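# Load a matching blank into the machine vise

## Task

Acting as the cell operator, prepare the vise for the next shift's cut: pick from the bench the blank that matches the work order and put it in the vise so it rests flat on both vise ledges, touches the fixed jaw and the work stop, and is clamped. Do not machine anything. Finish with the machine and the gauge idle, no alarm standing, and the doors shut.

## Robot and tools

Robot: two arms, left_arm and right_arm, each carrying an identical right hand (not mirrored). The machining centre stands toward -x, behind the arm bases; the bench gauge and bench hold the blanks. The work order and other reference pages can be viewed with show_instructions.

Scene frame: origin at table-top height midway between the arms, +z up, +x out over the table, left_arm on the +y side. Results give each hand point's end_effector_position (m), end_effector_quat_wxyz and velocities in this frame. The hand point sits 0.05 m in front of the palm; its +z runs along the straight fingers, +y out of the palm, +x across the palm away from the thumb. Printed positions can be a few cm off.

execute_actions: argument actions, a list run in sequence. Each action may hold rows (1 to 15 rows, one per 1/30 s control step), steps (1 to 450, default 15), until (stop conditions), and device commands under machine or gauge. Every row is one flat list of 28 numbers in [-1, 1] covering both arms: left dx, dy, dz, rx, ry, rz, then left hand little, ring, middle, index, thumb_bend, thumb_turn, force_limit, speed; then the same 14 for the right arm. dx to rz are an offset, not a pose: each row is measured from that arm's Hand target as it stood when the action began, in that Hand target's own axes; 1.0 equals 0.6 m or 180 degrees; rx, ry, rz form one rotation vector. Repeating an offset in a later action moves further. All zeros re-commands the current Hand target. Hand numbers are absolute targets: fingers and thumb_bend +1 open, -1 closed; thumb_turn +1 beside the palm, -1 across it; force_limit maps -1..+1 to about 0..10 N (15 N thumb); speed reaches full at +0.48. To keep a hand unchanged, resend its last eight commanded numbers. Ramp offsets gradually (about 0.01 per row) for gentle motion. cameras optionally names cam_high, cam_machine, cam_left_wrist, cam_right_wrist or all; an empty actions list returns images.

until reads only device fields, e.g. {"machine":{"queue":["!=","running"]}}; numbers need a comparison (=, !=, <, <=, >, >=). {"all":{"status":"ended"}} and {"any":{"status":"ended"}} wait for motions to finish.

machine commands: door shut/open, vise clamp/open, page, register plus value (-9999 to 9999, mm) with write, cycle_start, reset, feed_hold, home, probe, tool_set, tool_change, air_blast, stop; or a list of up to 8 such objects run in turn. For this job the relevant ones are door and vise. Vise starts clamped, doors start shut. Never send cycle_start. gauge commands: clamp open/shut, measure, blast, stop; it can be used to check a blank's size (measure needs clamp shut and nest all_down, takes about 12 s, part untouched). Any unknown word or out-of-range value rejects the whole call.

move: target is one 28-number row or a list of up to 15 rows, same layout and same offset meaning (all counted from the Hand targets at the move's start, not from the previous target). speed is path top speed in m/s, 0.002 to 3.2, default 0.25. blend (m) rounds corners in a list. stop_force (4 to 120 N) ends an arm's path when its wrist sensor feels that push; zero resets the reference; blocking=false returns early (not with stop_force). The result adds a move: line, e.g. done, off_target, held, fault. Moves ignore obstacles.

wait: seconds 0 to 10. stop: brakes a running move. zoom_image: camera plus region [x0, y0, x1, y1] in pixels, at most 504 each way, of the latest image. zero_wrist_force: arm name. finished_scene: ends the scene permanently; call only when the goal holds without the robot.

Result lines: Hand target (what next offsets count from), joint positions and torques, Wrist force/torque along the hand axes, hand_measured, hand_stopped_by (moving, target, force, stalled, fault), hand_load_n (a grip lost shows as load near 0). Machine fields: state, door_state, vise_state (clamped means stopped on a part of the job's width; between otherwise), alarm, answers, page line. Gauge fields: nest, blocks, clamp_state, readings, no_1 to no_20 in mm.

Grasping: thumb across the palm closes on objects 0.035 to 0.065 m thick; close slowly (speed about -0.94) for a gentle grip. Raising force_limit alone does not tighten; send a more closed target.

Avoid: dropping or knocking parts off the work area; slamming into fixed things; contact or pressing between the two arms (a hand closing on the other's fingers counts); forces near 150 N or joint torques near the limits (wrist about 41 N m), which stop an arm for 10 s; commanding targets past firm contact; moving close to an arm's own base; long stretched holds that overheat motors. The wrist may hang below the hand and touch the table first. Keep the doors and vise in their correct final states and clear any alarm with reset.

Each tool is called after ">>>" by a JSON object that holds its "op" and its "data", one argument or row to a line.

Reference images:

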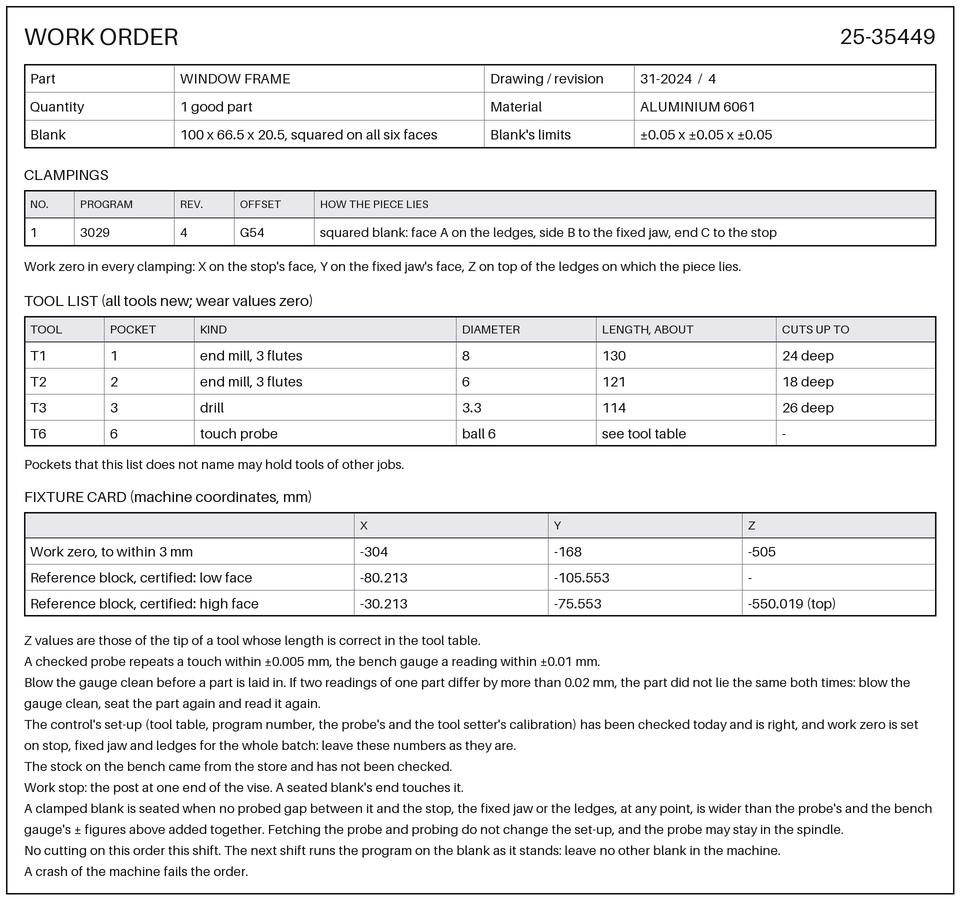

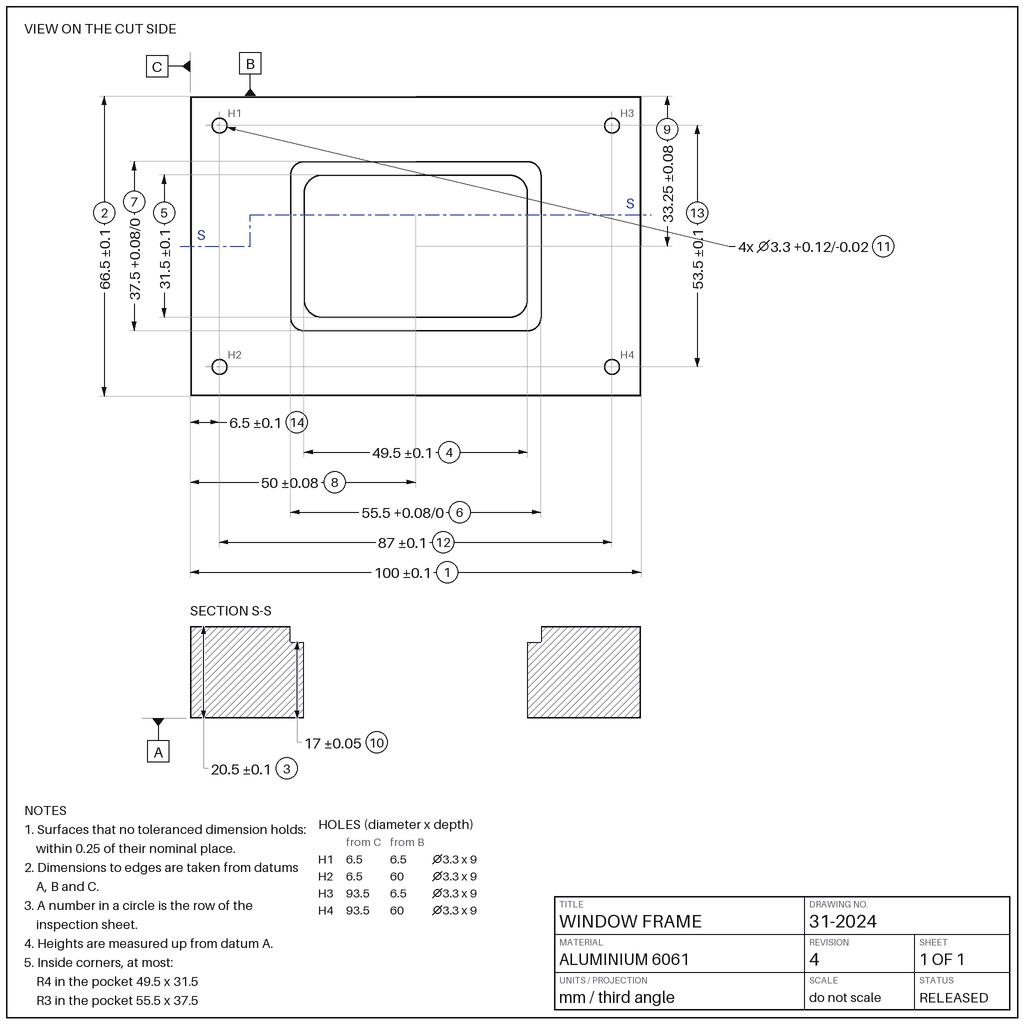

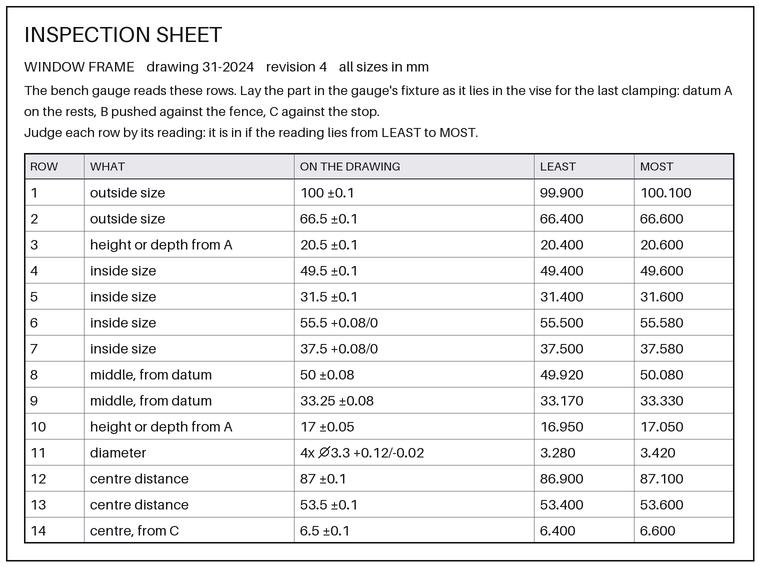

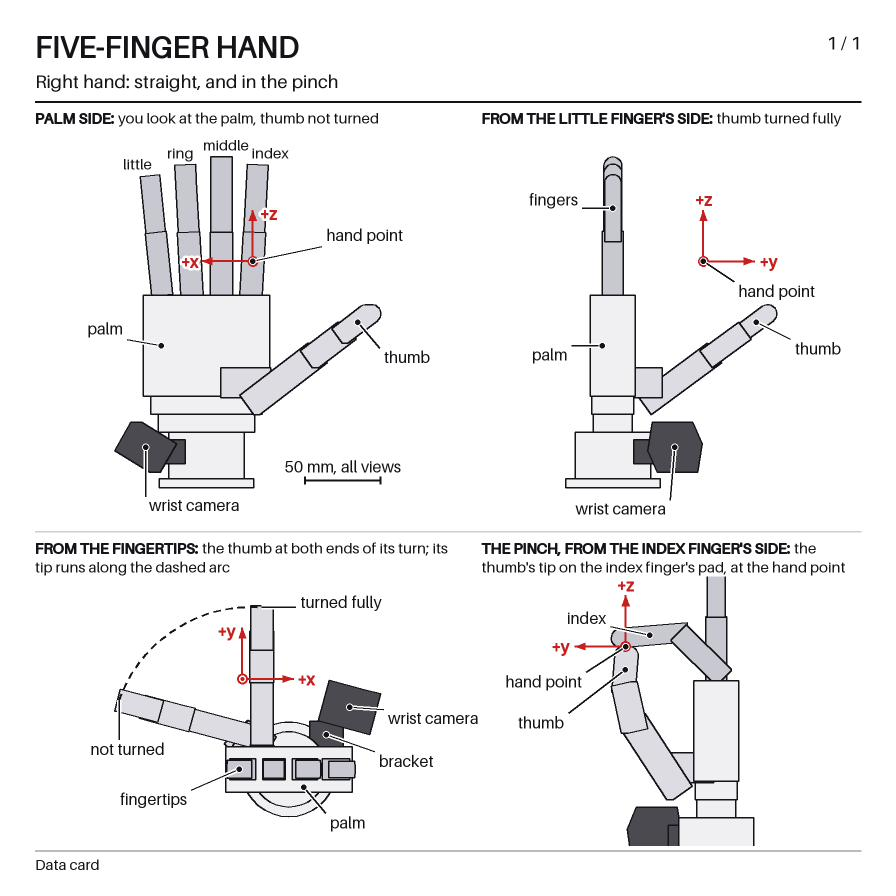

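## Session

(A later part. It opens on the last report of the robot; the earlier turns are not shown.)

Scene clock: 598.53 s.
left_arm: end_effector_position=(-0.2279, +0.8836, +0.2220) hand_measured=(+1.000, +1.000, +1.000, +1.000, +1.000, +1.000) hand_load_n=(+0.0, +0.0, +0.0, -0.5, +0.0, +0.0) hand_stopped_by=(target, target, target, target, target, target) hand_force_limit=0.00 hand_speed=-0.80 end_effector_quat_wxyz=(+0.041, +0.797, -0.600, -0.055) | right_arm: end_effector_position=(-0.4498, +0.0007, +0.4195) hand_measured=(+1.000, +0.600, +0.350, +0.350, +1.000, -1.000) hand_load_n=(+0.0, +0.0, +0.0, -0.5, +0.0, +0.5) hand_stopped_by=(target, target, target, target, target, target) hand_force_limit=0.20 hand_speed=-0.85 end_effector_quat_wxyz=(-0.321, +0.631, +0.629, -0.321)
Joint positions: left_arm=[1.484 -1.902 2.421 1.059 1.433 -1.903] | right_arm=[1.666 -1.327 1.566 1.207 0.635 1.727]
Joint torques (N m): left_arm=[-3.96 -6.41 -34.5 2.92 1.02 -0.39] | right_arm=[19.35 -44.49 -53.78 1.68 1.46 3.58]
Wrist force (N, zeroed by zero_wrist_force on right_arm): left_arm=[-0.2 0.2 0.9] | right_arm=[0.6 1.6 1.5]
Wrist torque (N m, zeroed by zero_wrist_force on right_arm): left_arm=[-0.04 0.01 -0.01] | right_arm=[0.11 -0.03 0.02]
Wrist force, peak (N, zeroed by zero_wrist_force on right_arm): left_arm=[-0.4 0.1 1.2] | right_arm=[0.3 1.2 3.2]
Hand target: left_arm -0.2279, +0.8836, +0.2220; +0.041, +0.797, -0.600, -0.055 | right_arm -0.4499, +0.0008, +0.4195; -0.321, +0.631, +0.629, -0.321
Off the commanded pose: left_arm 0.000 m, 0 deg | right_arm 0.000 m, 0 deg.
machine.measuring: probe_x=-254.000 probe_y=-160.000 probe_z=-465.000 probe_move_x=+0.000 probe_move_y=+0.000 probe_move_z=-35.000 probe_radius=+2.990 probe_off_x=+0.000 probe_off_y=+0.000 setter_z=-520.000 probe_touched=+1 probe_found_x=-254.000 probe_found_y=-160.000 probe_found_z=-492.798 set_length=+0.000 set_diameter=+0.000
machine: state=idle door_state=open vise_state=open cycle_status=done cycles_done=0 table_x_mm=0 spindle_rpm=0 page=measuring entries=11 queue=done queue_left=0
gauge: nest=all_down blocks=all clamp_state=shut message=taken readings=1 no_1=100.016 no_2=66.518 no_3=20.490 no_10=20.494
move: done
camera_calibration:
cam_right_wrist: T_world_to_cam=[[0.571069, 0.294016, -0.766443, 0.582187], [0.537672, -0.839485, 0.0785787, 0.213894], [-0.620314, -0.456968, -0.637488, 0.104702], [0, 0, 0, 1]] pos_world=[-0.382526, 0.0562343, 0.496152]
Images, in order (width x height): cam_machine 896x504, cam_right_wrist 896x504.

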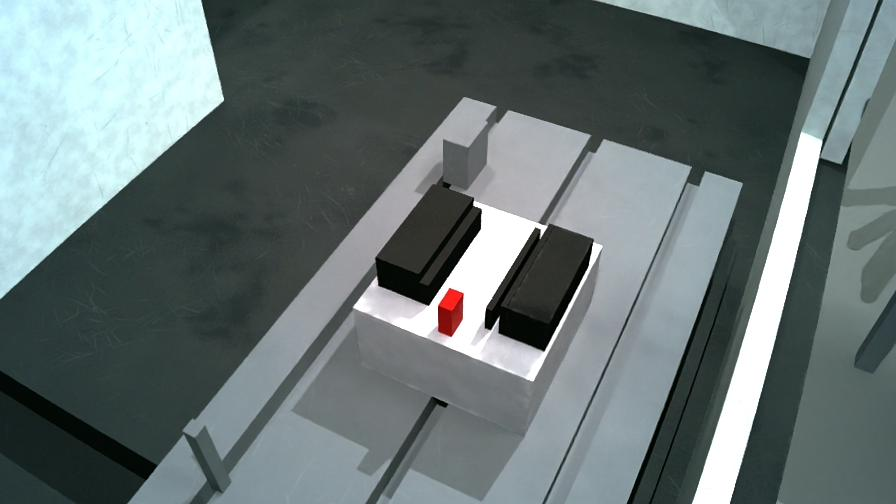

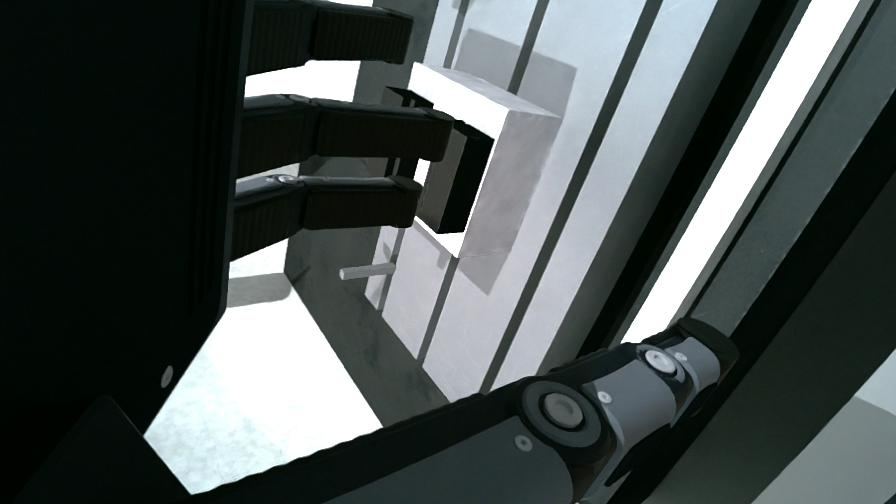

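>>> {"op": "zoom_image", "data": {
  "camera": "cam_right_wrist",
  "region": [330, 40, 580, 300]
}}

>>> {"op": "zoom_image", "data": {
  "camera": "cam_machine",
  "region": [340, 160, 620, 440]
}}

Scaled by 1.938.

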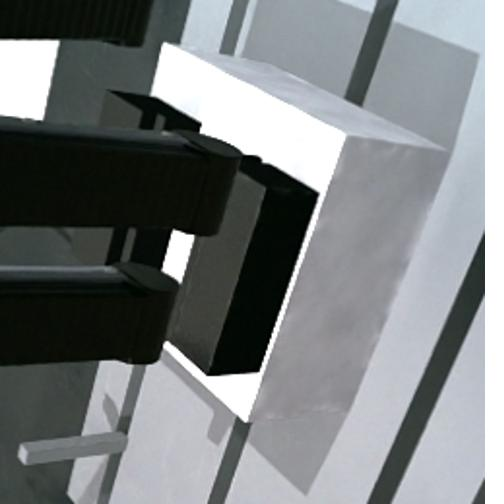

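Scaled by 1.800.

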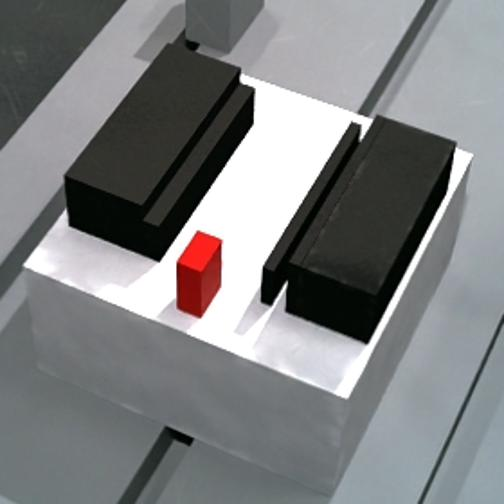

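>>> {"op": "move", "data": {
  "target": [0,0,0,0,0,0,1,1,1,1,1,1,0,-0.8,-0.1433,-0.1568,0.4425,0,0,0,1,0.6,0.35,0.35,1,-1,0.2,-0.85],
  "speed": 0.2,
  "cameras": ["cam_machine","cam_right_wrist","cam_high"]
}}

Scene clock: 689.43 s.
left_arm: end_effector_position=(-0.2279, +0.8836, +0.2220) hand_measured=(+1.000, +1.000, +1.000, +1.000, +1.000, +1.000) hand_load_n=(+0.0, +0.0, +0.0, +0.0, +0.0, +0.0) hand_stopped_by=(target, target, target, target, target, target) hand_force_limit=0.00 hand_speed=-0.80 end_effector_quat_wxyz=(+0.041, +0.797, -0.600, -0.055) | right_arm: end_effector_position=(-0.7200, -0.0847, +0.3395) hand_measured=(+1.000, +0.600, +0.350, +0.350, +1.000, -1.000) hand_load_n=(+0.0, +0.0, +0.0, +0.0, +0.0, +0.0) hand_stopped_by=(target, target, target, target, target, target) hand_force_limit=0.20 hand_speed=-0.85 end_effector_quat_wxyz=(-0.321, +0.631, +0.629, -0.321)
Joint positions: left_arm=[1.484 -1.902 2.421 1.059 1.433 -1.903] | right_arm=[2.122 -1.217 1.465 0.701 0.809 2.375]
Joint torques (N m): left_arm=[-4.35 -5.96 -34.48 2.81 0.83 -0.56] | right_arm=[19.57 -52.38 -54.27 0.41 1.83 2.82]
Wrist force (N, zeroed by zero_wrist_force on right_arm): left_arm=[-0.3 0.0 0.8] | right_arm=[1.2 1.1 1.2]
Wrist torque (N m, zeroed by zero_wrist_force on right_arm): left_arm=[-0.06 0.02 -0.02] | right_arm=[0.05 -0.15 0.03]
Wrist force, peak (N, zeroed by zero_wrist_force on right_arm): left_arm=[-0.4 0.3 1.2] | right_arm=[0.4 2.4 2.3]
Hand target: left_arm -0.2279, +0.8836, +0.2220; +0.041, +0.797, -0.600, -0.055 | right_arm -0.7202, -0.0847, +0.3395; -0.321, +0.631, +0.629, -0.321
Off the commanded pose: left_arm 0.000 m, 0 deg | right_arm 0.000 m, 0 deg.
machine.measuring: probe_x=-254.000 probe_y=-160.000 probe_z=-465.000 probe_move_x=+0.000 probe_move_y=+0.000 probe_move_z=-35.000 probe_radius=+2.990 probe_off_x=+0.000 probe_off_y=+0.000 setter_z=-520.000 probe_touched=+1 probe_found_x=-254.000 probe_found_y=-160.000 probe_found_z=-492.798 set_length=+0.000 set_diameter=+0.000
machine: state=idle door_state=open vise_state=open cycle_status=done cycles_done=0 table_x_mm=0 spindle_rpm=0 page=measuring entries=11 queue=done queue_left=0
gauge: nest=all_down blocks=all clamp_state=shut message=taken readings=1 no_1=100.016 no_2=66.518 no_3=20.490 no_10=20.494
move: done
camera_calibration:
cam_right_wrist: T_world_to_cam=[[0.571009, 0.294149, -0.766436, 0.700302], [0.537838, -0.83938, 0.0785555, 0.293941], [-0.620225, -0.457074, -0.637498, -0.152933], [0, 0, 0, 1]] pos_world=[-0.652825, -0.0291665, 0.416152]
Images, in order (width x height): cam_high 896x504, cam_machine 896x504, cam_right_wrist 896x504.

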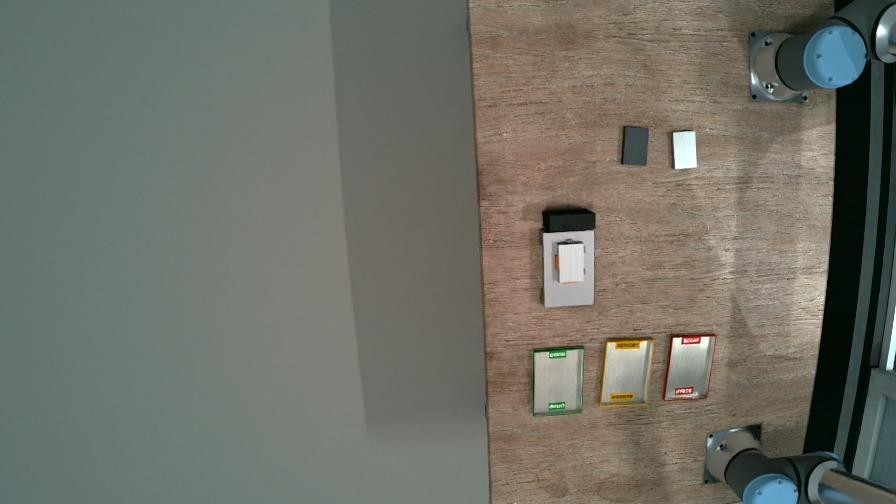

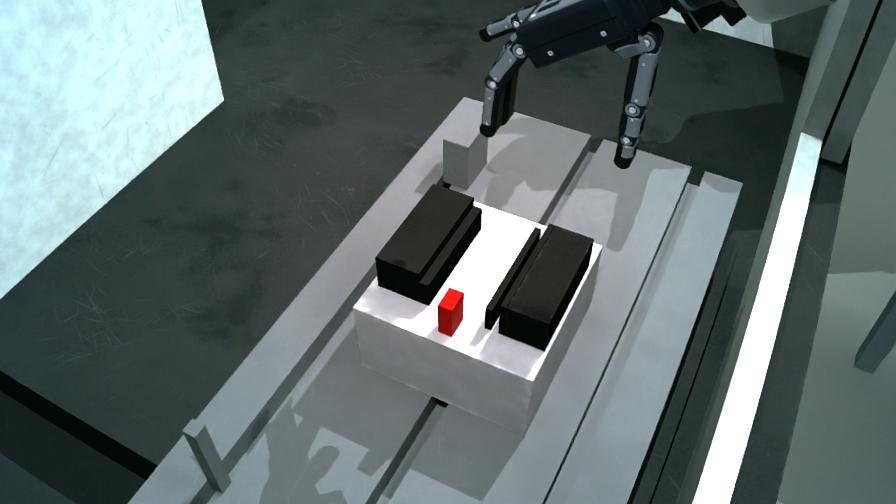

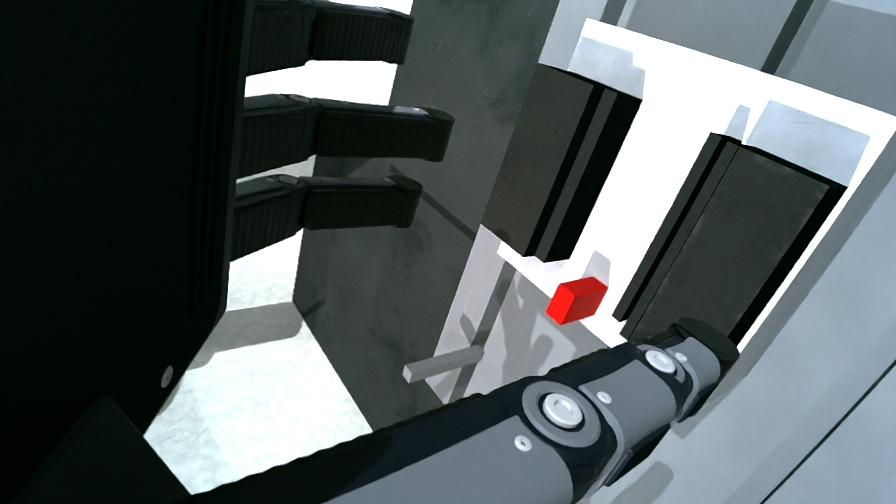

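>>> {"op": "zoom_image", "data": {
  "camera": "cam_right_wrist",
  "region": [470, 10, 896, 350]
}}

Scaled by 1.183.

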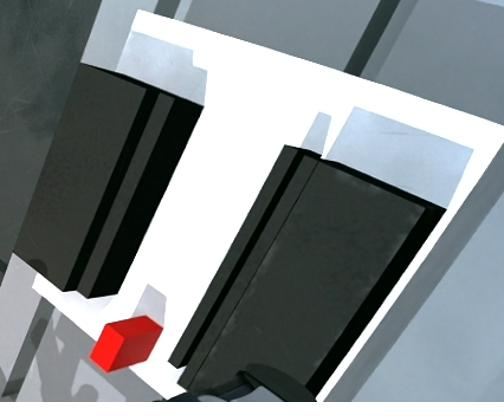

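>>> {"op": "move", "data": {
  "target": [
    [0,0,0,0,0,0,1,1,1,1,1,1,0,-0.8,0.1412,0.1563,-0.4432,0,0,0,1,0.6,0.35,0.35,1,-1,0.2,-0.85],
    [0,0,0,0,0,0,1,1,1,1,1,1,0,-0.8,0.2245,0.4098,-0.8771,0,0.1348,0.098,1,0.6,0.35,0.35,1,-1,0.2,-0.85]
  ],
  "speed": 0.35,
  "blend": [0.05,0]
}}

>>> {"op": "move", "data": {
  "target": [
    [0,0,0,0,0,0,1,1,1,1,1,1,0,-0.8,0.351,0.2202,-0.3031,0,0.2697,0.196,1,0.6,0.35,0.35,1,-1,0.2,-0.85],
    [0,0,0,0,0,0,1,1,1,1,1,1,0,-0.8,0.5,0.509,-0.7006,0,0.4944,0.3593,1,0.6,0.35,0.35,1,-1,0.2,-0.85]
  ],
  "speed": 0.35,
  "blend": [0.05,0]
}}

Scene clock: 740.83 s.
left_arm: end_effector_position=(-0.2279, +0.8836, +0.2220) hand_measured=(+1.000, +1.000, +1.000, +1.000, +1.000, +1.000) hand_load_n=(+0.0, +0.0, +0.0, +0.0, +0.0, +0.0) hand_stopped_by=(target, target, target, target, target, target) hand_force_limit=0.00 hand_speed=-0.80 end_effector_quat_wxyz=(+0.041, +0.797, -0.600, -0.055) | right_arm: end_effector_position=(-0.1499, +0.0488, +0.4501) hand_measured=(+1.000, +0.600, +0.350, +0.350, +1.000, -1.000) hand_load_n=(-0.5, +0.0, +0.0, +0.0, +0.0, +0.0) hand_stopped_by=(target, target, target, target, target, target) hand_force_limit=0.20 hand_speed=-0.85 end_effector_quat_wxyz=(-0.393, +0.772, +0.445, -0.227)
Joint positions: left_arm=[1.484 -1.902 2.421 1.059 1.433 -1.903] | right_arm=[1.113 -1.479 1.699 1.266 0.632 1.677]
Joint torques (N m): left_arm=[-3.6 -6.04 -34.07 2.78 1.23 -0.77] | right_arm=[-13.14 -31.85 -53.14 6.44 -4.46 -3.17]
Wrist force (N, zeroed by zero_wrist_force on right_arm): left_arm=[0.0 0.0 0.8] | right_arm=[-0.4 1.9 2.0]
Wrist torque (N m, zeroed by zero_wrist_force on right_arm): left_arm=[-0.05 -0.03 0.00] | right_arm=[0.15 0.05 0.37]
Wrist force, peak (N, zeroed by zero_wrist_force on right_arm): left_arm=[-0.5 0.2 1.4] | right_arm=[0.7 2.9 1.2]
Hand target: left_arm -0.2279, +0.8836, +0.2220; +0.041, +0.797, -0.600, -0.055 | right_arm -0.1497, +0.0489, +0.4501; -0.393, +0.772, +0.445, -0.227
Off the commanded pose: left_arm 0.000 m, 0 deg | right_arm 0.000 m, 0 deg.
machine.measuring: probe_x=-254.000 probe_y=-160.000 probe_z=-465.000 probe_move_x=+0.000 probe_move_y=+0.000 probe_move_z=-35.000 probe_radius=+2.990 probe_off_x=+0.000 probe_off_y=+0.000 setter_z=-520.000 probe_touched=+1 probe_found_x=-254.000 probe_found_y=-160.000 probe_found_z=-492.798 set_length=+0.000 set_diameter=+0.000
machine: state=idle door_state=open vise_state=open cycle_status=done cycles_done=0 table_x_mm=0 spindle_rpm=0 page=measuring entries=11 queue=done queue_left=0
gauge: nest=all_down blocks=all clamp_state=shut message=taken readings=1 no_1=100.016 no_2=66.518 no_3=20.490 no_10=20.494
move: done

Scene clock: 744.30 s.
left_arm: end_effector_position=(-0.2279, +0.8836, +0.2220) hand_measured=(+1.000, +1.000, +1.000, +1.000, +1.000, +1.000) hand_load_n=(+0.0, +0.0, +0.0, +0.0, +0.0, +0.0) hand_stopped_by=(target, target, target, target, target, target) hand_force_limit=0.00 hand_speed=-0.80 end_effector_quat_wxyz=(+0.041, +0.797, -0.600, -0.055) | right_arm: end_effector_position=(+0.4502, +0.0476, +0.4505) hand_measured=(+1.000, +0.600, +0.350, +0.350, +1.000, -1.000) hand_load_n=(-0.5, +0.0, +0.0, +0.0, +0.0, +0.0) hand_stopped_by=(target, target, target, target, target, target) hand_force_limit=0.20 hand_speed=-0.85 end_effector_quat_wxyz=(-0.411, +0.807, -0.377, +0.193)
Joint positions: left_arm=[1.484 -1.902 2.421 1.059 1.433 -1.903] | right_arm=[0.57 -1.483 1.549 0.566 1.465 3.063]
Joint torques (N m): left_arm=[-5.18 -6.21 -34.7 2.84 1.01 -0.76] | right_arm=[-14.87 -35.42 -58.23 2.79 3.01 2.63]
Wrist force (N, zeroed by zero_wrist_force on right_arm): left_arm=[-0.2 0.0 0.8] | right_arm=[0.2 0.6 2.4]
Wrist torque (N m, zeroed by zero_wrist_force on right_arm): left_arm=[-0.06 0.00 -0.01] | right_arm=[-0.03 -0.08 -0.01]
Wrist force, peak (N, zeroed by zero_wrist_force on right_arm): left_arm=[-0.1 0.2 1.2] | right_arm=[1.6 -0.4 3.4]
Hand target: left_arm -0.2279, +0.8836, +0.2220; +0.041, +0.797, -0.600, -0.055 | right_arm +0.4503, +0.0476, +0.4505; -0.411, +0.807, -0.377, +0.193
Off the commanded pose: left_arm 0.000 m, 0 deg | right_arm 0.000 m, 0 deg.
machine.measuring: probe_x=-254.000 probe_y=-160.000 probe_z=-465.000 probe_move_x=+0.000 probe_move_y=+0.000 probe_move_z=-35.000 probe_radius=+2.990 probe_off_x=+0.000 probe_off_y=+0.000 setter_z=-520.000 probe_touched=+1 probe_found_x=-254.000 probe_found_y=-160.000 probe_found_z=-492.798 set_length=+0.000 set_diameter=+0.000
machine: state=idle door_state=open vise_state=open cycle_status=done cycles_done=0 table_x_mm=0 spindle_rpm=0 page=measuring entries=11 queue=done queue_left=0
gauge: nest=all_down blocks=all clamp_state=shut message=taken readings=1 no_1=100.016 no_2=66.518 no_3=20.490 no_10=20.494
move: done

>>> {"op": "execute_actions", "data": {
  "actions": [
    {"gauge":{"clamp":"open"},"steps":1}
  ]
}}

>>> {"op": "move", "data": {
  "target": [0,0,0,0,0,0,1,1,1,1,1,1,0,-0.8,0.2579,0.2537,0.3895,0,0.1798,0.1307,1,0.6,0.35,0.35,1,-1,0.2,-0.85],
  "speed": 0.3,
  "cameras": ["cam_high","cam_right_wrist"]
}}

Scene clock: 754.27 s.
left_arm: end_effector_position=(-0.2279, +0.8836, +0.2220) hand_measured=(+1.000, +1.000, +1.000, +1.000, +1.000, +1.000) hand_load_n=(+0.0, -0.5, +0.0, +0.5, +0.0, +0.0) hand_stopped_by=(target, target, target, target, target, target) hand_force_limit=0.00 hand_speed=-0.80 end_effector_quat_wxyz=(+0.041, +0.797, -0.600, -0.055) | right_arm: end_effector_position=(+0.4503, +0.0476, +0.4505) hand_measured=(+1.000, +0.600, +0.350, +0.350, +1.000, -1.000) hand_load_n=(+0.0, +0.0, +0.0, +0.0, +0.0, +0.0) hand_stopped_by=(target, target, target, target, target, target) hand_force_limit=0.20 hand_speed=-0.85 end_effector_quat_wxyz=(-0.411, +0.807, -0.377, +0.193)
Joint positions: left_arm=[1.484 -1.902 2.421 1.059 1.433 -1.903] | right_arm=[0.57 -1.482 1.549 0.566 1.466 3.063]
Joint torques (N m): left_arm=[-3.8 -7.25 -34.39 2.87 0.95 -0.58] | right_arm=[-13.59 -33.75 -56.67 2.93 2.76 2.87]
Wrist force (N, zeroed by zero_wrist_force on right_arm): left_arm=[-0.3 0.1 0.8] | right_arm=[0.0 0.6 2.0]
Wrist torque (N m, zeroed by zero_wrist_force on right_arm): left_arm=[-0.04 0.01 -0.02] | right_arm=[-0.02 -0.04 -0.02]
Wrist force, peak (N, zeroed by zero_wrist_force on right_arm): left_arm=[-0.2 0.1 1.2] | right_arm=[0.5 0.9 2.8]
Hand target: left_arm -0.2279, +0.8836, +0.2220; +0.041, +0.797, -0.600, -0.055 | right_arm +0.4503, +0.0476, +0.4505; -0.411, +0.807, -0.377, +0.193
Off the commanded pose: left_arm 0.000 m, 0 deg | right_arm 0.000 m, 0 deg.
machine.measuring: probe_x=-254.000 probe_y=-160.000 probe_z=-465.000 probe_move_x=+0.000 probe_move_y=+0.000 probe_move_z=-35.000 probe_radius=+2.990 probe_off_x=+0.000 probe_off_y=+0.000 setter_z=-520.000 probe_touched=+1 probe_found_x=-254.000 probe_found_y=-160.000 probe_found_z=-492.798 set_length=+0.000 set_diameter=+0.000
machine: state=idle door_state=open vise_state=open cycle_status=done cycles_done=0 table_x_mm=0 spindle_rpm=0 page=measuring entries=11 queue=done queue_left=0
gauge: nest=all_down blocks=all clamp_state=between message=taken readings=1 no_1=100.016 no_2=66.518 no_3=20.490 no_10=20.494

Scene clock: 756.10 s.
left_arm: end_effector_position=(-0.2279, +0.8836, +0.2220) hand_measured=(+1.000, +1.000, +1.000, +1.000, +1.000, +1.000) hand_load_n=(+0.0, +0.0, +0.0, +0.0, +0.0, +0.0) hand_stopped_by=(target, target, target, target, target, target) hand_force_limit=0.00 hand_speed=-0.80 end_effector_quat_wxyz=(+0.041, +0.797, -0.600, -0.055) | right_arm: end_effector_position=(+0.6260, -0.0077, +0.1903) hand_measured=(+1.000, +0.600, +0.350, +0.350, +1.000, -1.000) hand_load_n=(+0.0, +0.0, +0.0, +0.0, +0.0, +0.0) hand_stopped_by=(target, target, target, target, target, target) hand_force_limit=0.20 hand_speed=-0.85 end_effector_quat_wxyz=(-0.320, +0.629, -0.630, +0.322)
Joint positions: left_arm=[1.484 -1.902 2.421 1.059 1.433 -1.903] | right_arm=[0.547 -1.166 1.631 0.238 2.004 3.482]
Joint torques (N m): left_arm=[-3.69 -5.68 -34.4 2.7 1.08 -0.66] | right_arm=[-4.08 -56.87 -51.45 3.01 3.57 3.37]
Wrist force (N, zeroed by zero_wrist_force on right_arm): left_arm=[-0.1 0.1 1.0] | right_arm=[0.2 1.1 1.7]
Wrist torque (N m, zeroed by zero_wrist_force on right_arm): left_arm=[-0.05 -0.02 -0.01] | right_arm=[0.01 -0.03 0.03]
Wrist force, peak (N, zeroed by zero_wrist_force on right_arm): left_arm=[-0.2 0.2 1.1] | right_arm=[0.4 1.9 3.5]
Hand target: left_arm -0.2279, +0.8836, +0.2220; +0.041, +0.797, -0.600, -0.055 | right_arm +0.6260, -0.0077, +0.1901; -0.320, +0.629, -0.631, +0.322
Off the commanded pose: left_arm 0.000 m, 0 deg | right_arm 0.000 m, 0 deg.
machine.measuring: probe_x=-254.000 probe_y=-160.000 probe_z=-465.000 probe_move_x=+0.000 probe_move_y=+0.000 probe_move_z=-35.000 probe_radius=+2.990 probe_off_x=+0.000 probe_off_y=+0.000 setter_z=-520.000 probe_touched=+1 probe_found_x=-254.000 probe_found_y=-160.000 probe_found_z=-492.798 set_length=+0.000 set_diameter=+0.000
machine: state=idle door_state=open vise_state=open cycle_status=done cycles_done=0 table_x_mm=0 spindle_rpm=0 page=measuring entries=11 queue=done queue_left=0
gauge: nest=all_down blocks=all clamp_state=between message=taken readings=1 no_1=100.016 no_2=66.518 no_3=20.490 no_10=20.494
move: done
camera_calibration:
cam_right_wrist: T_world_to_cam=[[-0.57014, -0.295709, -0.766483, 0.504468], [-0.537921, 0.839541, 0.0762317, 0.333059], [0.620952, 0.45577, -0.637724, -0.14791], [0, 0, 0, 1]] pos_world=[0.558622, -0.0630277, 0.26695]
Images, in order (width x height): cam_high 896x504, cam_right_wrist 896x504.

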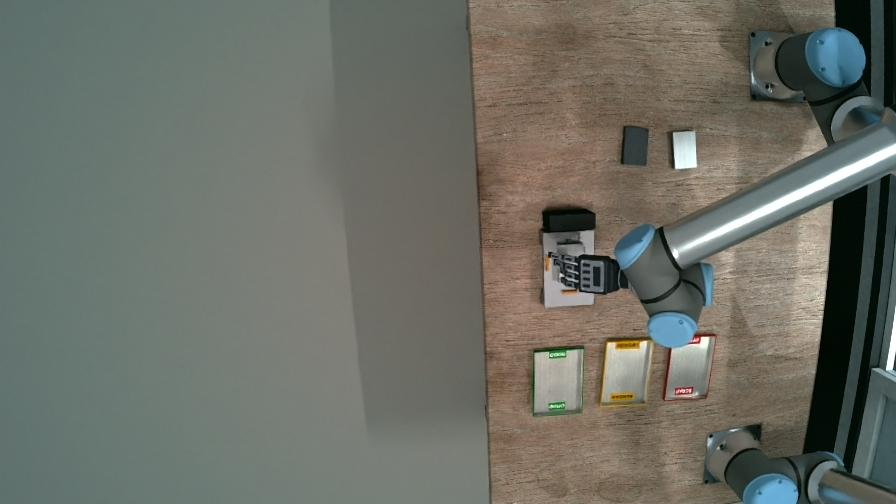

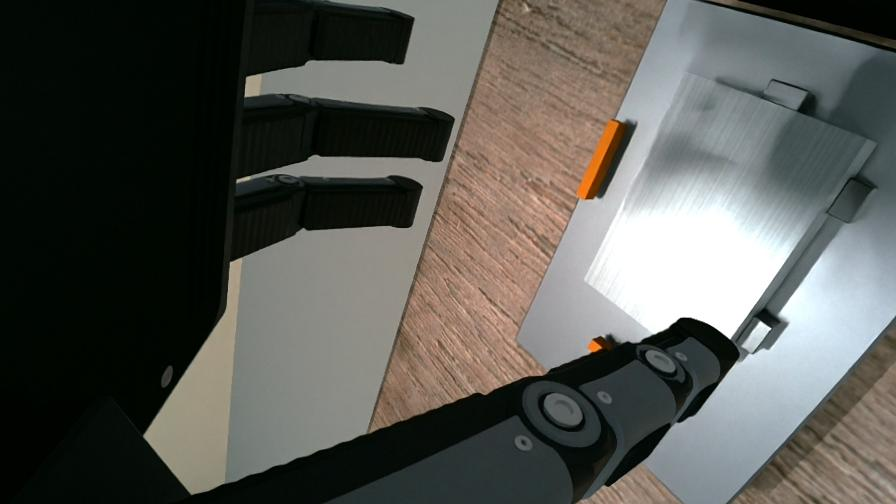

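>>> {"op": "move", "data": {
  "target": [0,0,0,0,0,0,1,1,1,1,1,1,0,-0.8,-0.0012,0.1436,0.1029,0,0,0,1,0.6,0.35,0.35,1,-1,0.2,-0.85],
  "speed": 0.08,
  "stop_force": 8,
  "cameras": ["cam_right_wrist"]
}}

Scene clock: 793.03 s.
left_arm: end_effector_position=(-0.2279, +0.8836, +0.2220) hand_measured=(+1.000, +1.000, +1.000, +1.000, +1.000, +1.000) hand_load_n=(+0.0, +0.0, +0.0, +0.0, +0.0, +0.0) hand_stopped_by=(target, target, target, target, target, target) hand_force_limit=0.00 hand_speed=-0.80 end_effector_quat_wxyz=(+0.041, +0.797, -0.600, -0.055) | right_arm: end_effector_position=(+0.6254, -0.0071, +0.0841) hand_measured=(+1.000, +0.600, +0.350, +0.350, +1.000, -1.000) hand_load_n=(-0.5, +0.0, +0.0, +0.0, +0.0, +0.0) hand_stopped_by=(target, target, target, target, target, target) hand_force_limit=0.20 hand_speed=-0.85 end_effector_quat_wxyz=(-0.320, +0.629, -0.631, +0.322)
Joint positions: left_arm=[1.484 -1.902 2.421 1.059 1.433 -1.903] | right_arm=[0.548 -1.075 1.708 0.071 2.005 3.483]
Joint torques (N m): left_arm=[-4.02 -6.8 -34.8 2.81 0.95 -0.75] | right_arm=[18.51 -57.63 -22.62 -0.61 3.54 -0.09]
Wrist force (N, zeroed by zero_wrist_force on right_arm): left_arm=[-0.3 0.1 1.2] | right_arm=[0.1 0.9 2.8]
Wrist torque (N m, zeroed by zero_wrist_force on right_arm): left_arm=[-0.08 0.01 -0.02] | right_arm=[-0.08 -0.05 0.00]
Wrist force, peak (N, zeroed by zero_wrist_force on right_arm): left_arm=[-0.4 0.3 1.2] | right_arm=[0.4 1.8 2.5]
Hand target: left_arm -0.2279, +0.8836, +0.2220; +0.041, +0.797, -0.600, -0.055 | right_arm +0.6254, -0.0071, +0.0841; -0.320, +0.629, -0.631, +0.322
Off the commanded pose: left_arm 0.000 m, 0 deg | right_arm 0.000 m, 0 deg.
machine.measuring: probe_x=-254.000 probe_y=-160.000 probe_z=-465.000 probe_move_x=+0.000 probe_move_y=+0.000 probe_move_z=-35.000 probe_radius=+2.990 probe_off_x=+0.000 probe_off_y=+0.000 setter_z=-520.000 probe_touched=+1 probe_found_x=-254.000 probe_found_y=-160.000 probe_found_z=-492.798 set_length=+0.000 set_diameter=+0.000
machine: state=idle door_state=open vise_state=open cycle_status=done cycles_done=0 table_x_mm=0 spindle_rpm=0 page=measuring entries=11 queue=done queue_left=0
gauge: nest=all_down blocks=all clamp_state=open message=taken readings=1 no_1=100.016 no_2=66.518 no_3=20.490 no_10=20.494
move: done
camera_calibration:
cam_right_wrist: T_world_to_cam=[[-0.570372, -0.295499, -0.766391, 0.423137], [-0.537553, 0.839774, 0.0762702, 0.340041], [0.621057, 0.455478, -0.63783, -0.21558], [0, 0, 0, 1]] pos_world=[0.558023, -0.0623291, 0.16085]
Images, in order (width x height): cam_right_wrist 896x504.

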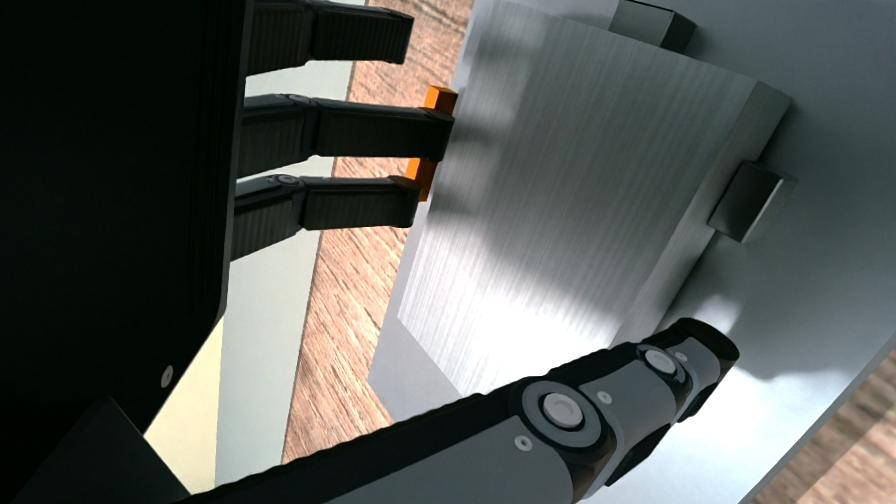

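>>> {"op": "execute_actions", "data": {
  "actions": [
    {"rows":[[0,0,0,0,0,0,1,1,1,1,1,1,0,-0.8,0,0,0,0,0,0,1,0.6,0.35,0.35,0.85,-1,0.2,-0.85]],"steps":60},
    {"rows":[[0,0,0,0,0,0,1,1,1,1,1,1,0,-0.8,0,0,0,0,0,0,1,0.6,0.1,0.1,0.85,-1,0.2,-0.9]],"steps":150}
  ],
  "cameras": ["cam_right_wrist"]
}}

Scene clock: 805.83 s.
left_arm: end_effector_position=(-0.2279, +0.8836, +0.2220) hand_measured=(+1.000, +1.000, +1.000, +1.000, +1.000, +1.000) hand_load_n=(+0.0, +0.0, +0.0, +0.0, +0.0, +0.0) hand_stopped_by=(target, target, target, target, target, target) hand_force_limit=0.00 hand_speed=-0.80 end_effector_quat_wxyz=(+0.041, +0.797, -0.600, -0.055) | right_arm: end_effector_position=(+0.6254, -0.0071, +0.0841) hand_measured=(+1.000, +0.600, +0.222, +0.214, +0.850, -1.000) hand_load_n=(+0.0, +0.0, +6.0, +9.0, +3.0, +0.0) hand_stopped_by=(target, target, force, force, target, target) hand_force_limit=0.20 hand_speed=-0.90 end_effector_quat_wxyz=(-0.320, +0.629, -0.631, +0.322)
Joint positions: left_arm=[1.484 -1.902 2.421 1.059 1.433 -1.903] | right_arm=[0.548 -1.075 1.708 0.071 2.005 3.483]
Joint torques (N m): left_arm=[-4.25 -6.46 -34.8 2.81 0.91 -0.88] | right_arm=[10.41 -68 -36.61 5.5 -2.18 -2.6]
Wrist force (N, zeroed by zero_wrist_force on right_arm): left_arm=[-0.2 0.0 1.0] | right_arm=[0.0 -2.9 10.3]
Wrist torque (N m, zeroed by zero_wrist_force on right_arm): left_arm=[-0.07 -0.01 -0.01] | right_arm=[0.25 -0.05 0.00]
Wrist force, peak (N, zeroed by zero_wrist_force on right_arm): left_arm=[-0.5 0.3 1.4] | right_arm=[-0.1 -3.3 11.2]
Hand target: left_arm -0.2279, +0.8836, +0.2220; +0.041, +0.797, -0.600, -0.055 | right_arm +0.6254, -0.0071, +0.0841; -0.320, +0.629, -0.631, +0.322
Off the commanded pose: left_arm 0.000 m, 0 deg | right_arm 0.000 m, 0 deg.
machine.measuring: probe_x=-254.000 probe_y=-160.000 probe_z=-465.000 probe_move_x=+0.000 probe_move_y=+0.000 probe_move_z=-35.000 probe_radius=+2.990 probe_off_x=+0.000 probe_off_y=+0.000 setter_z=-520.000 probe_touched=+1 probe_found_x=-254.000 probe_found_y=-160.000 probe_found_z=-492.798 set_length=+0.000 set_diameter=+0.000
machine: state=idle door_state=open vise_state=open cycle_status=done cycles_done=0 table_x_mm=0 spindle_rpm=0 page=measuring entries=11 queue=done queue_left=0
gauge: nest=some_down blocks=all clamp_state=open message=taken readings=1 no_1=100.016 no_2=66.518 no_3=20.490 no_10=20.494
camera_calibration:
cam_right_wrist: T_world_to_cam=[[-0.570331, -0.295564, -0.766397, 0.42311], [-0.537596, 0.839751, 0.0762105, 0.340074], [0.621058, 0.455477, -0.63783, -0.21558], [0, 0, 0, 1]] pos_world=[0.558023, -0.0623288, 0.16085]
Images, in order (width x height): cam_right_wrist 896x504.

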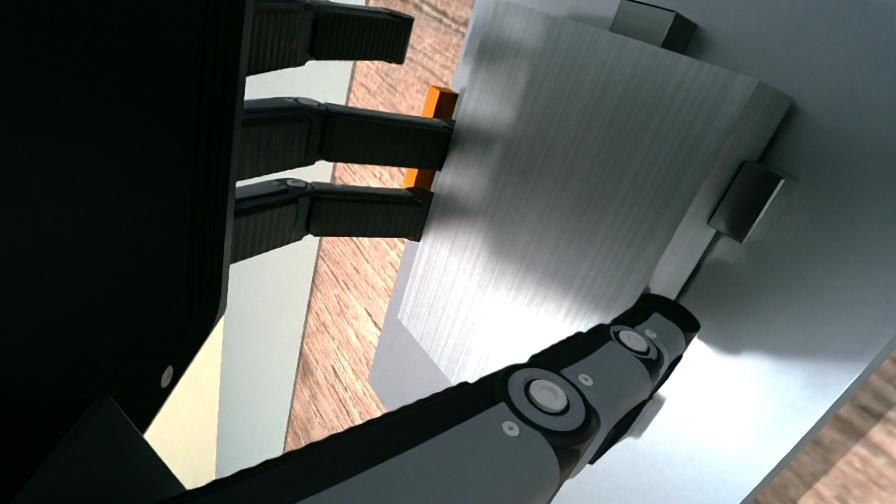

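>>> {"op": "execute_actions", "data": {
  "actions": [
    {"rows":[[0,0,0,0,0,0,1,1,1,1,1,1,0,-0.8,0,0,0,0,0,0,1,0.6,0.1,0.1,0.78,-1,0.3,-0.9]],"steps":100}
  ]
}}

Scene clock: 816.47 s.
left_arm: end_effector_position=(-0.2279, +0.8836, +0.2220) hand_measured=(+1.000, +1.000, +1.000, +1.000, +1.000, +1.000) hand_load_n=(+0.0, +0.0, +0.0, +0.0, +0.0, +0.0) hand_stopped_by=(target, target, target, target, target, target) hand_force_limit=0.00 hand_speed=-0.80 end_effector_quat_wxyz=(+0.041, +0.797, -0.600, -0.055) | right_arm: end_effector_position=(+0.6254, -0.0071, +0.0841) hand_measured=(+1.000, +0.600, +0.222, +0.214, +0.838, -1.000) hand_load_n=(+0.0, +0.0, +6.5, +10.0, +9.5, +0.5) hand_stopped_by=(target, target, force, force, force, target) hand_force_limit=0.30 hand_speed=-0.90 end_effector_quat_wxyz=(-0.320, +0.629, -0.631, +0.322)
Joint positions: left_arm=[1.484 -1.902 2.421 1.059 1.433 -1.903] | right_arm=[0.548 -1.075 1.708 0.071 2.005 3.483]
Joint torques (N m): left_arm=[-4 -6.01 -34.62 2.78 0.92 -0.86] | right_arm=[2.48 -79.54 -42.84 1.63 -2.27 -3.25]
Wrist force (N, zeroed by zero_wrist_force on right_arm): left_arm=[-0.3 0.2 0.7] | right_arm=[-0.6 -0.1 8.5]
Wrist torque (N m, zeroed by zero_wrist_force on right_arm): left_arm=[-0.02 0.02 -0.01] | right_arm=[0.14 -0.07 0.03]
Wrist force, peak (N, zeroed by zero_wrist_force on right_arm): left_arm=[-0.3 0.1 1.3] | right_arm=[0.0 -3.4 11.0]
Hand target: left_arm -0.2279, +0.8836, +0.2220; +0.041, +0.797, -0.600, -0.055 | right_arm +0.6254, -0.0071, +0.0841; -0.320, +0.629, -0.631, +0.322
Off the commanded pose: left_arm 0.000 m, 0 deg | right_arm 0.000 m, 0 deg.
machine.measuring: probe_x=-254.000 probe_y=-160.000 probe_z=-465.000 probe_move_x=+0.000 probe_move_y=+0.000 probe_move_z=-35.000 probe_radius=+2.990 probe_off_x=+0.000 probe_off_y=+0.000 setter_z=-520.000 probe_touched=+1 probe_found_x=-254.000 probe_found_y=-160.000 probe_found_z=-492.798 set_length=+0.000 set_diameter=+0.000
machine: state=idle door_state=open vise_state=open cycle_status=done cycles_done=0 table_x_mm=0 spindle_rpm=0 page=measuring entries=11 queue=done queue_left=0
gauge: nest=all_down blocks=all clamp_state=open message=taken readings=1 no_1=100.016 no_2=66.518 no_3=20.490 no_10=20.494

>>> {"op": "move", "data": {
  "target": [
    [0,0,0,0,0,0,1,1,1,1,1,1,0,-0.8,-0.0017,-0.001,0.0014,0,0,0,1,0.6,0.1,0.1,0.78,-1,0.3,-0.9],
    [0,0,0,0,0,0,1,1,1,1,1,1,0,-0.8,-0.0033,-0.145,-0.1012,0,0,0,1,0.6,0.1,0.1,0.78,-1,0.3,-0.9]
  ],
  "speed": [0.01,0.08],
  "cameras": ["cam_right_wrist"]
}}

Scene clock: 831.00 s.
left_arm: end_effector_position=(-0.2279, +0.8836, +0.2220) hand_measured=(+1.000, +1.000, +1.000, +1.000, +1.000, +1.000) hand_load_n=(+0.0, +0.0, +0.0, +0.0, +0.0, +0.0) hand_stopped_by=(target, target, target, target, target, target) hand_force_limit=0.00 hand_speed=-0.80 end_effector_quat_wxyz=(+0.041, +0.797, -0.600, -0.055) | right_arm: end_effector_position=(+0.6274, -0.0050, +0.1900) hand_measured=(+1.000, +0.600, +0.222, +0.214, +0.838, -1.000) hand_load_n=(+0.0, +0.0, +4.0, +6.5, +11.5, -0.5) hand_stopped_by=(target, target, force, force, force, target) hand_force_limit=0.30 hand_speed=-0.90 end_effector_quat_wxyz=(-0.320, +0.629, -0.631, +0.322)
Joint positions: left_arm=[1.484 -1.902 2.421 1.059 1.433 -1.903] | right_arm=[0.549 -1.161 1.625 0.241 2.006 3.484]
Joint torques (N m): left_arm=[-3.7 -6.69 -34.49 3.01 0.85 -0.98] | right_arm=[17.88 -82.61 -54.01 3.69 3.58 3.22]
Wrist force (N, zeroed by zero_wrist_force on right_arm): left_arm=[-0.2 -0.1 1.1] | right_arm=[0.3 3.8 3.5]
Wrist torque (N m, zeroed by zero_wrist_force on right_arm): left_arm=[-0.10 -0.02 -0.02] | right_arm=[0.01 -0.04 0.06]
Wrist force, peak (N, zeroed by zero_wrist_force on right_arm): left_arm=[-0.2 0.1 1.4] | right_arm=[-0.6 -0.1 9.0]
Hand target: left_arm -0.2279, +0.8836, +0.2220; +0.041, +0.797, -0.600, -0.055 | right_arm +0.6274, -0.0050, +0.1902; -0.320, +0.629, -0.631, +0.322
Off the commanded pose: left_arm 0.000 m, 0 deg | right_arm 0.000 m, 0 deg.
machine.measuring: probe_x=-254.000 probe_y=-160.000 probe_z=-465.000 probe_move_x=+0.000 probe_move_y=+0.000 probe_move_z=-35.000 probe_radius=+2.990 probe_off_x=+0.000 probe_off_y=+0.000 setter_z=-520.000 probe_touched=+1 probe_found_x=-254.000 probe_found_y=-160.000 probe_found_z=-492.798 set_length=+0.000 set_diameter=+0.000
machine: state=idle door_state=open vise_state=open cycle_status=done cycles_done=0 table_x_mm=0 spindle_rpm=0 page=measuring entries=11 queue=done queue_left=0
gauge: nest=all_up blocks=free clamp_state=open message=taken readings=1 no_1=100.016 no_2=66.518 no_3=20.490 no_10=20.494
move: done
camera_calibration:
cam_right_wrist: T_world_to_cam=[[-0.570331, -0.295564, -0.766397, 0.506004], [-0.537596, 0.839751, 0.0762105, 0.331399], [0.621058, 0.455477, -0.63783, -0.150187], [0, 0, 0, 1]] pos_world=[0.560023, -0.0603288, 0.26675]
Images, in order (width x height): cam_right_wrist 896x504.

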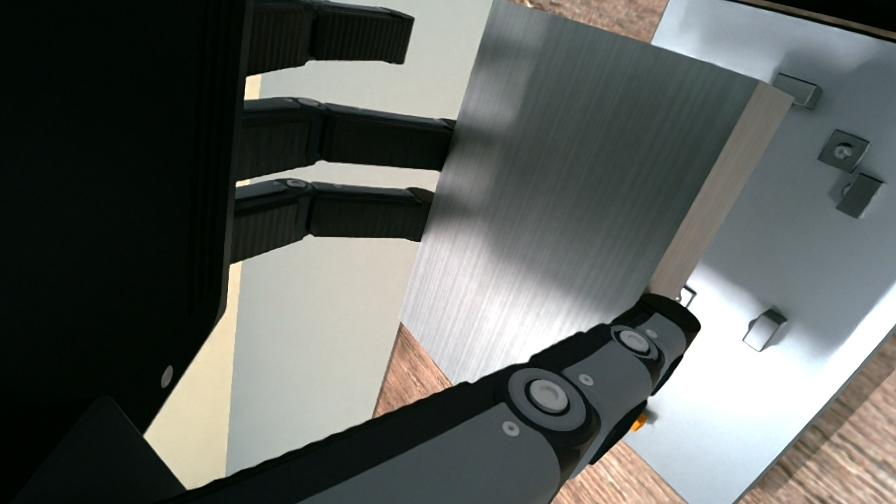

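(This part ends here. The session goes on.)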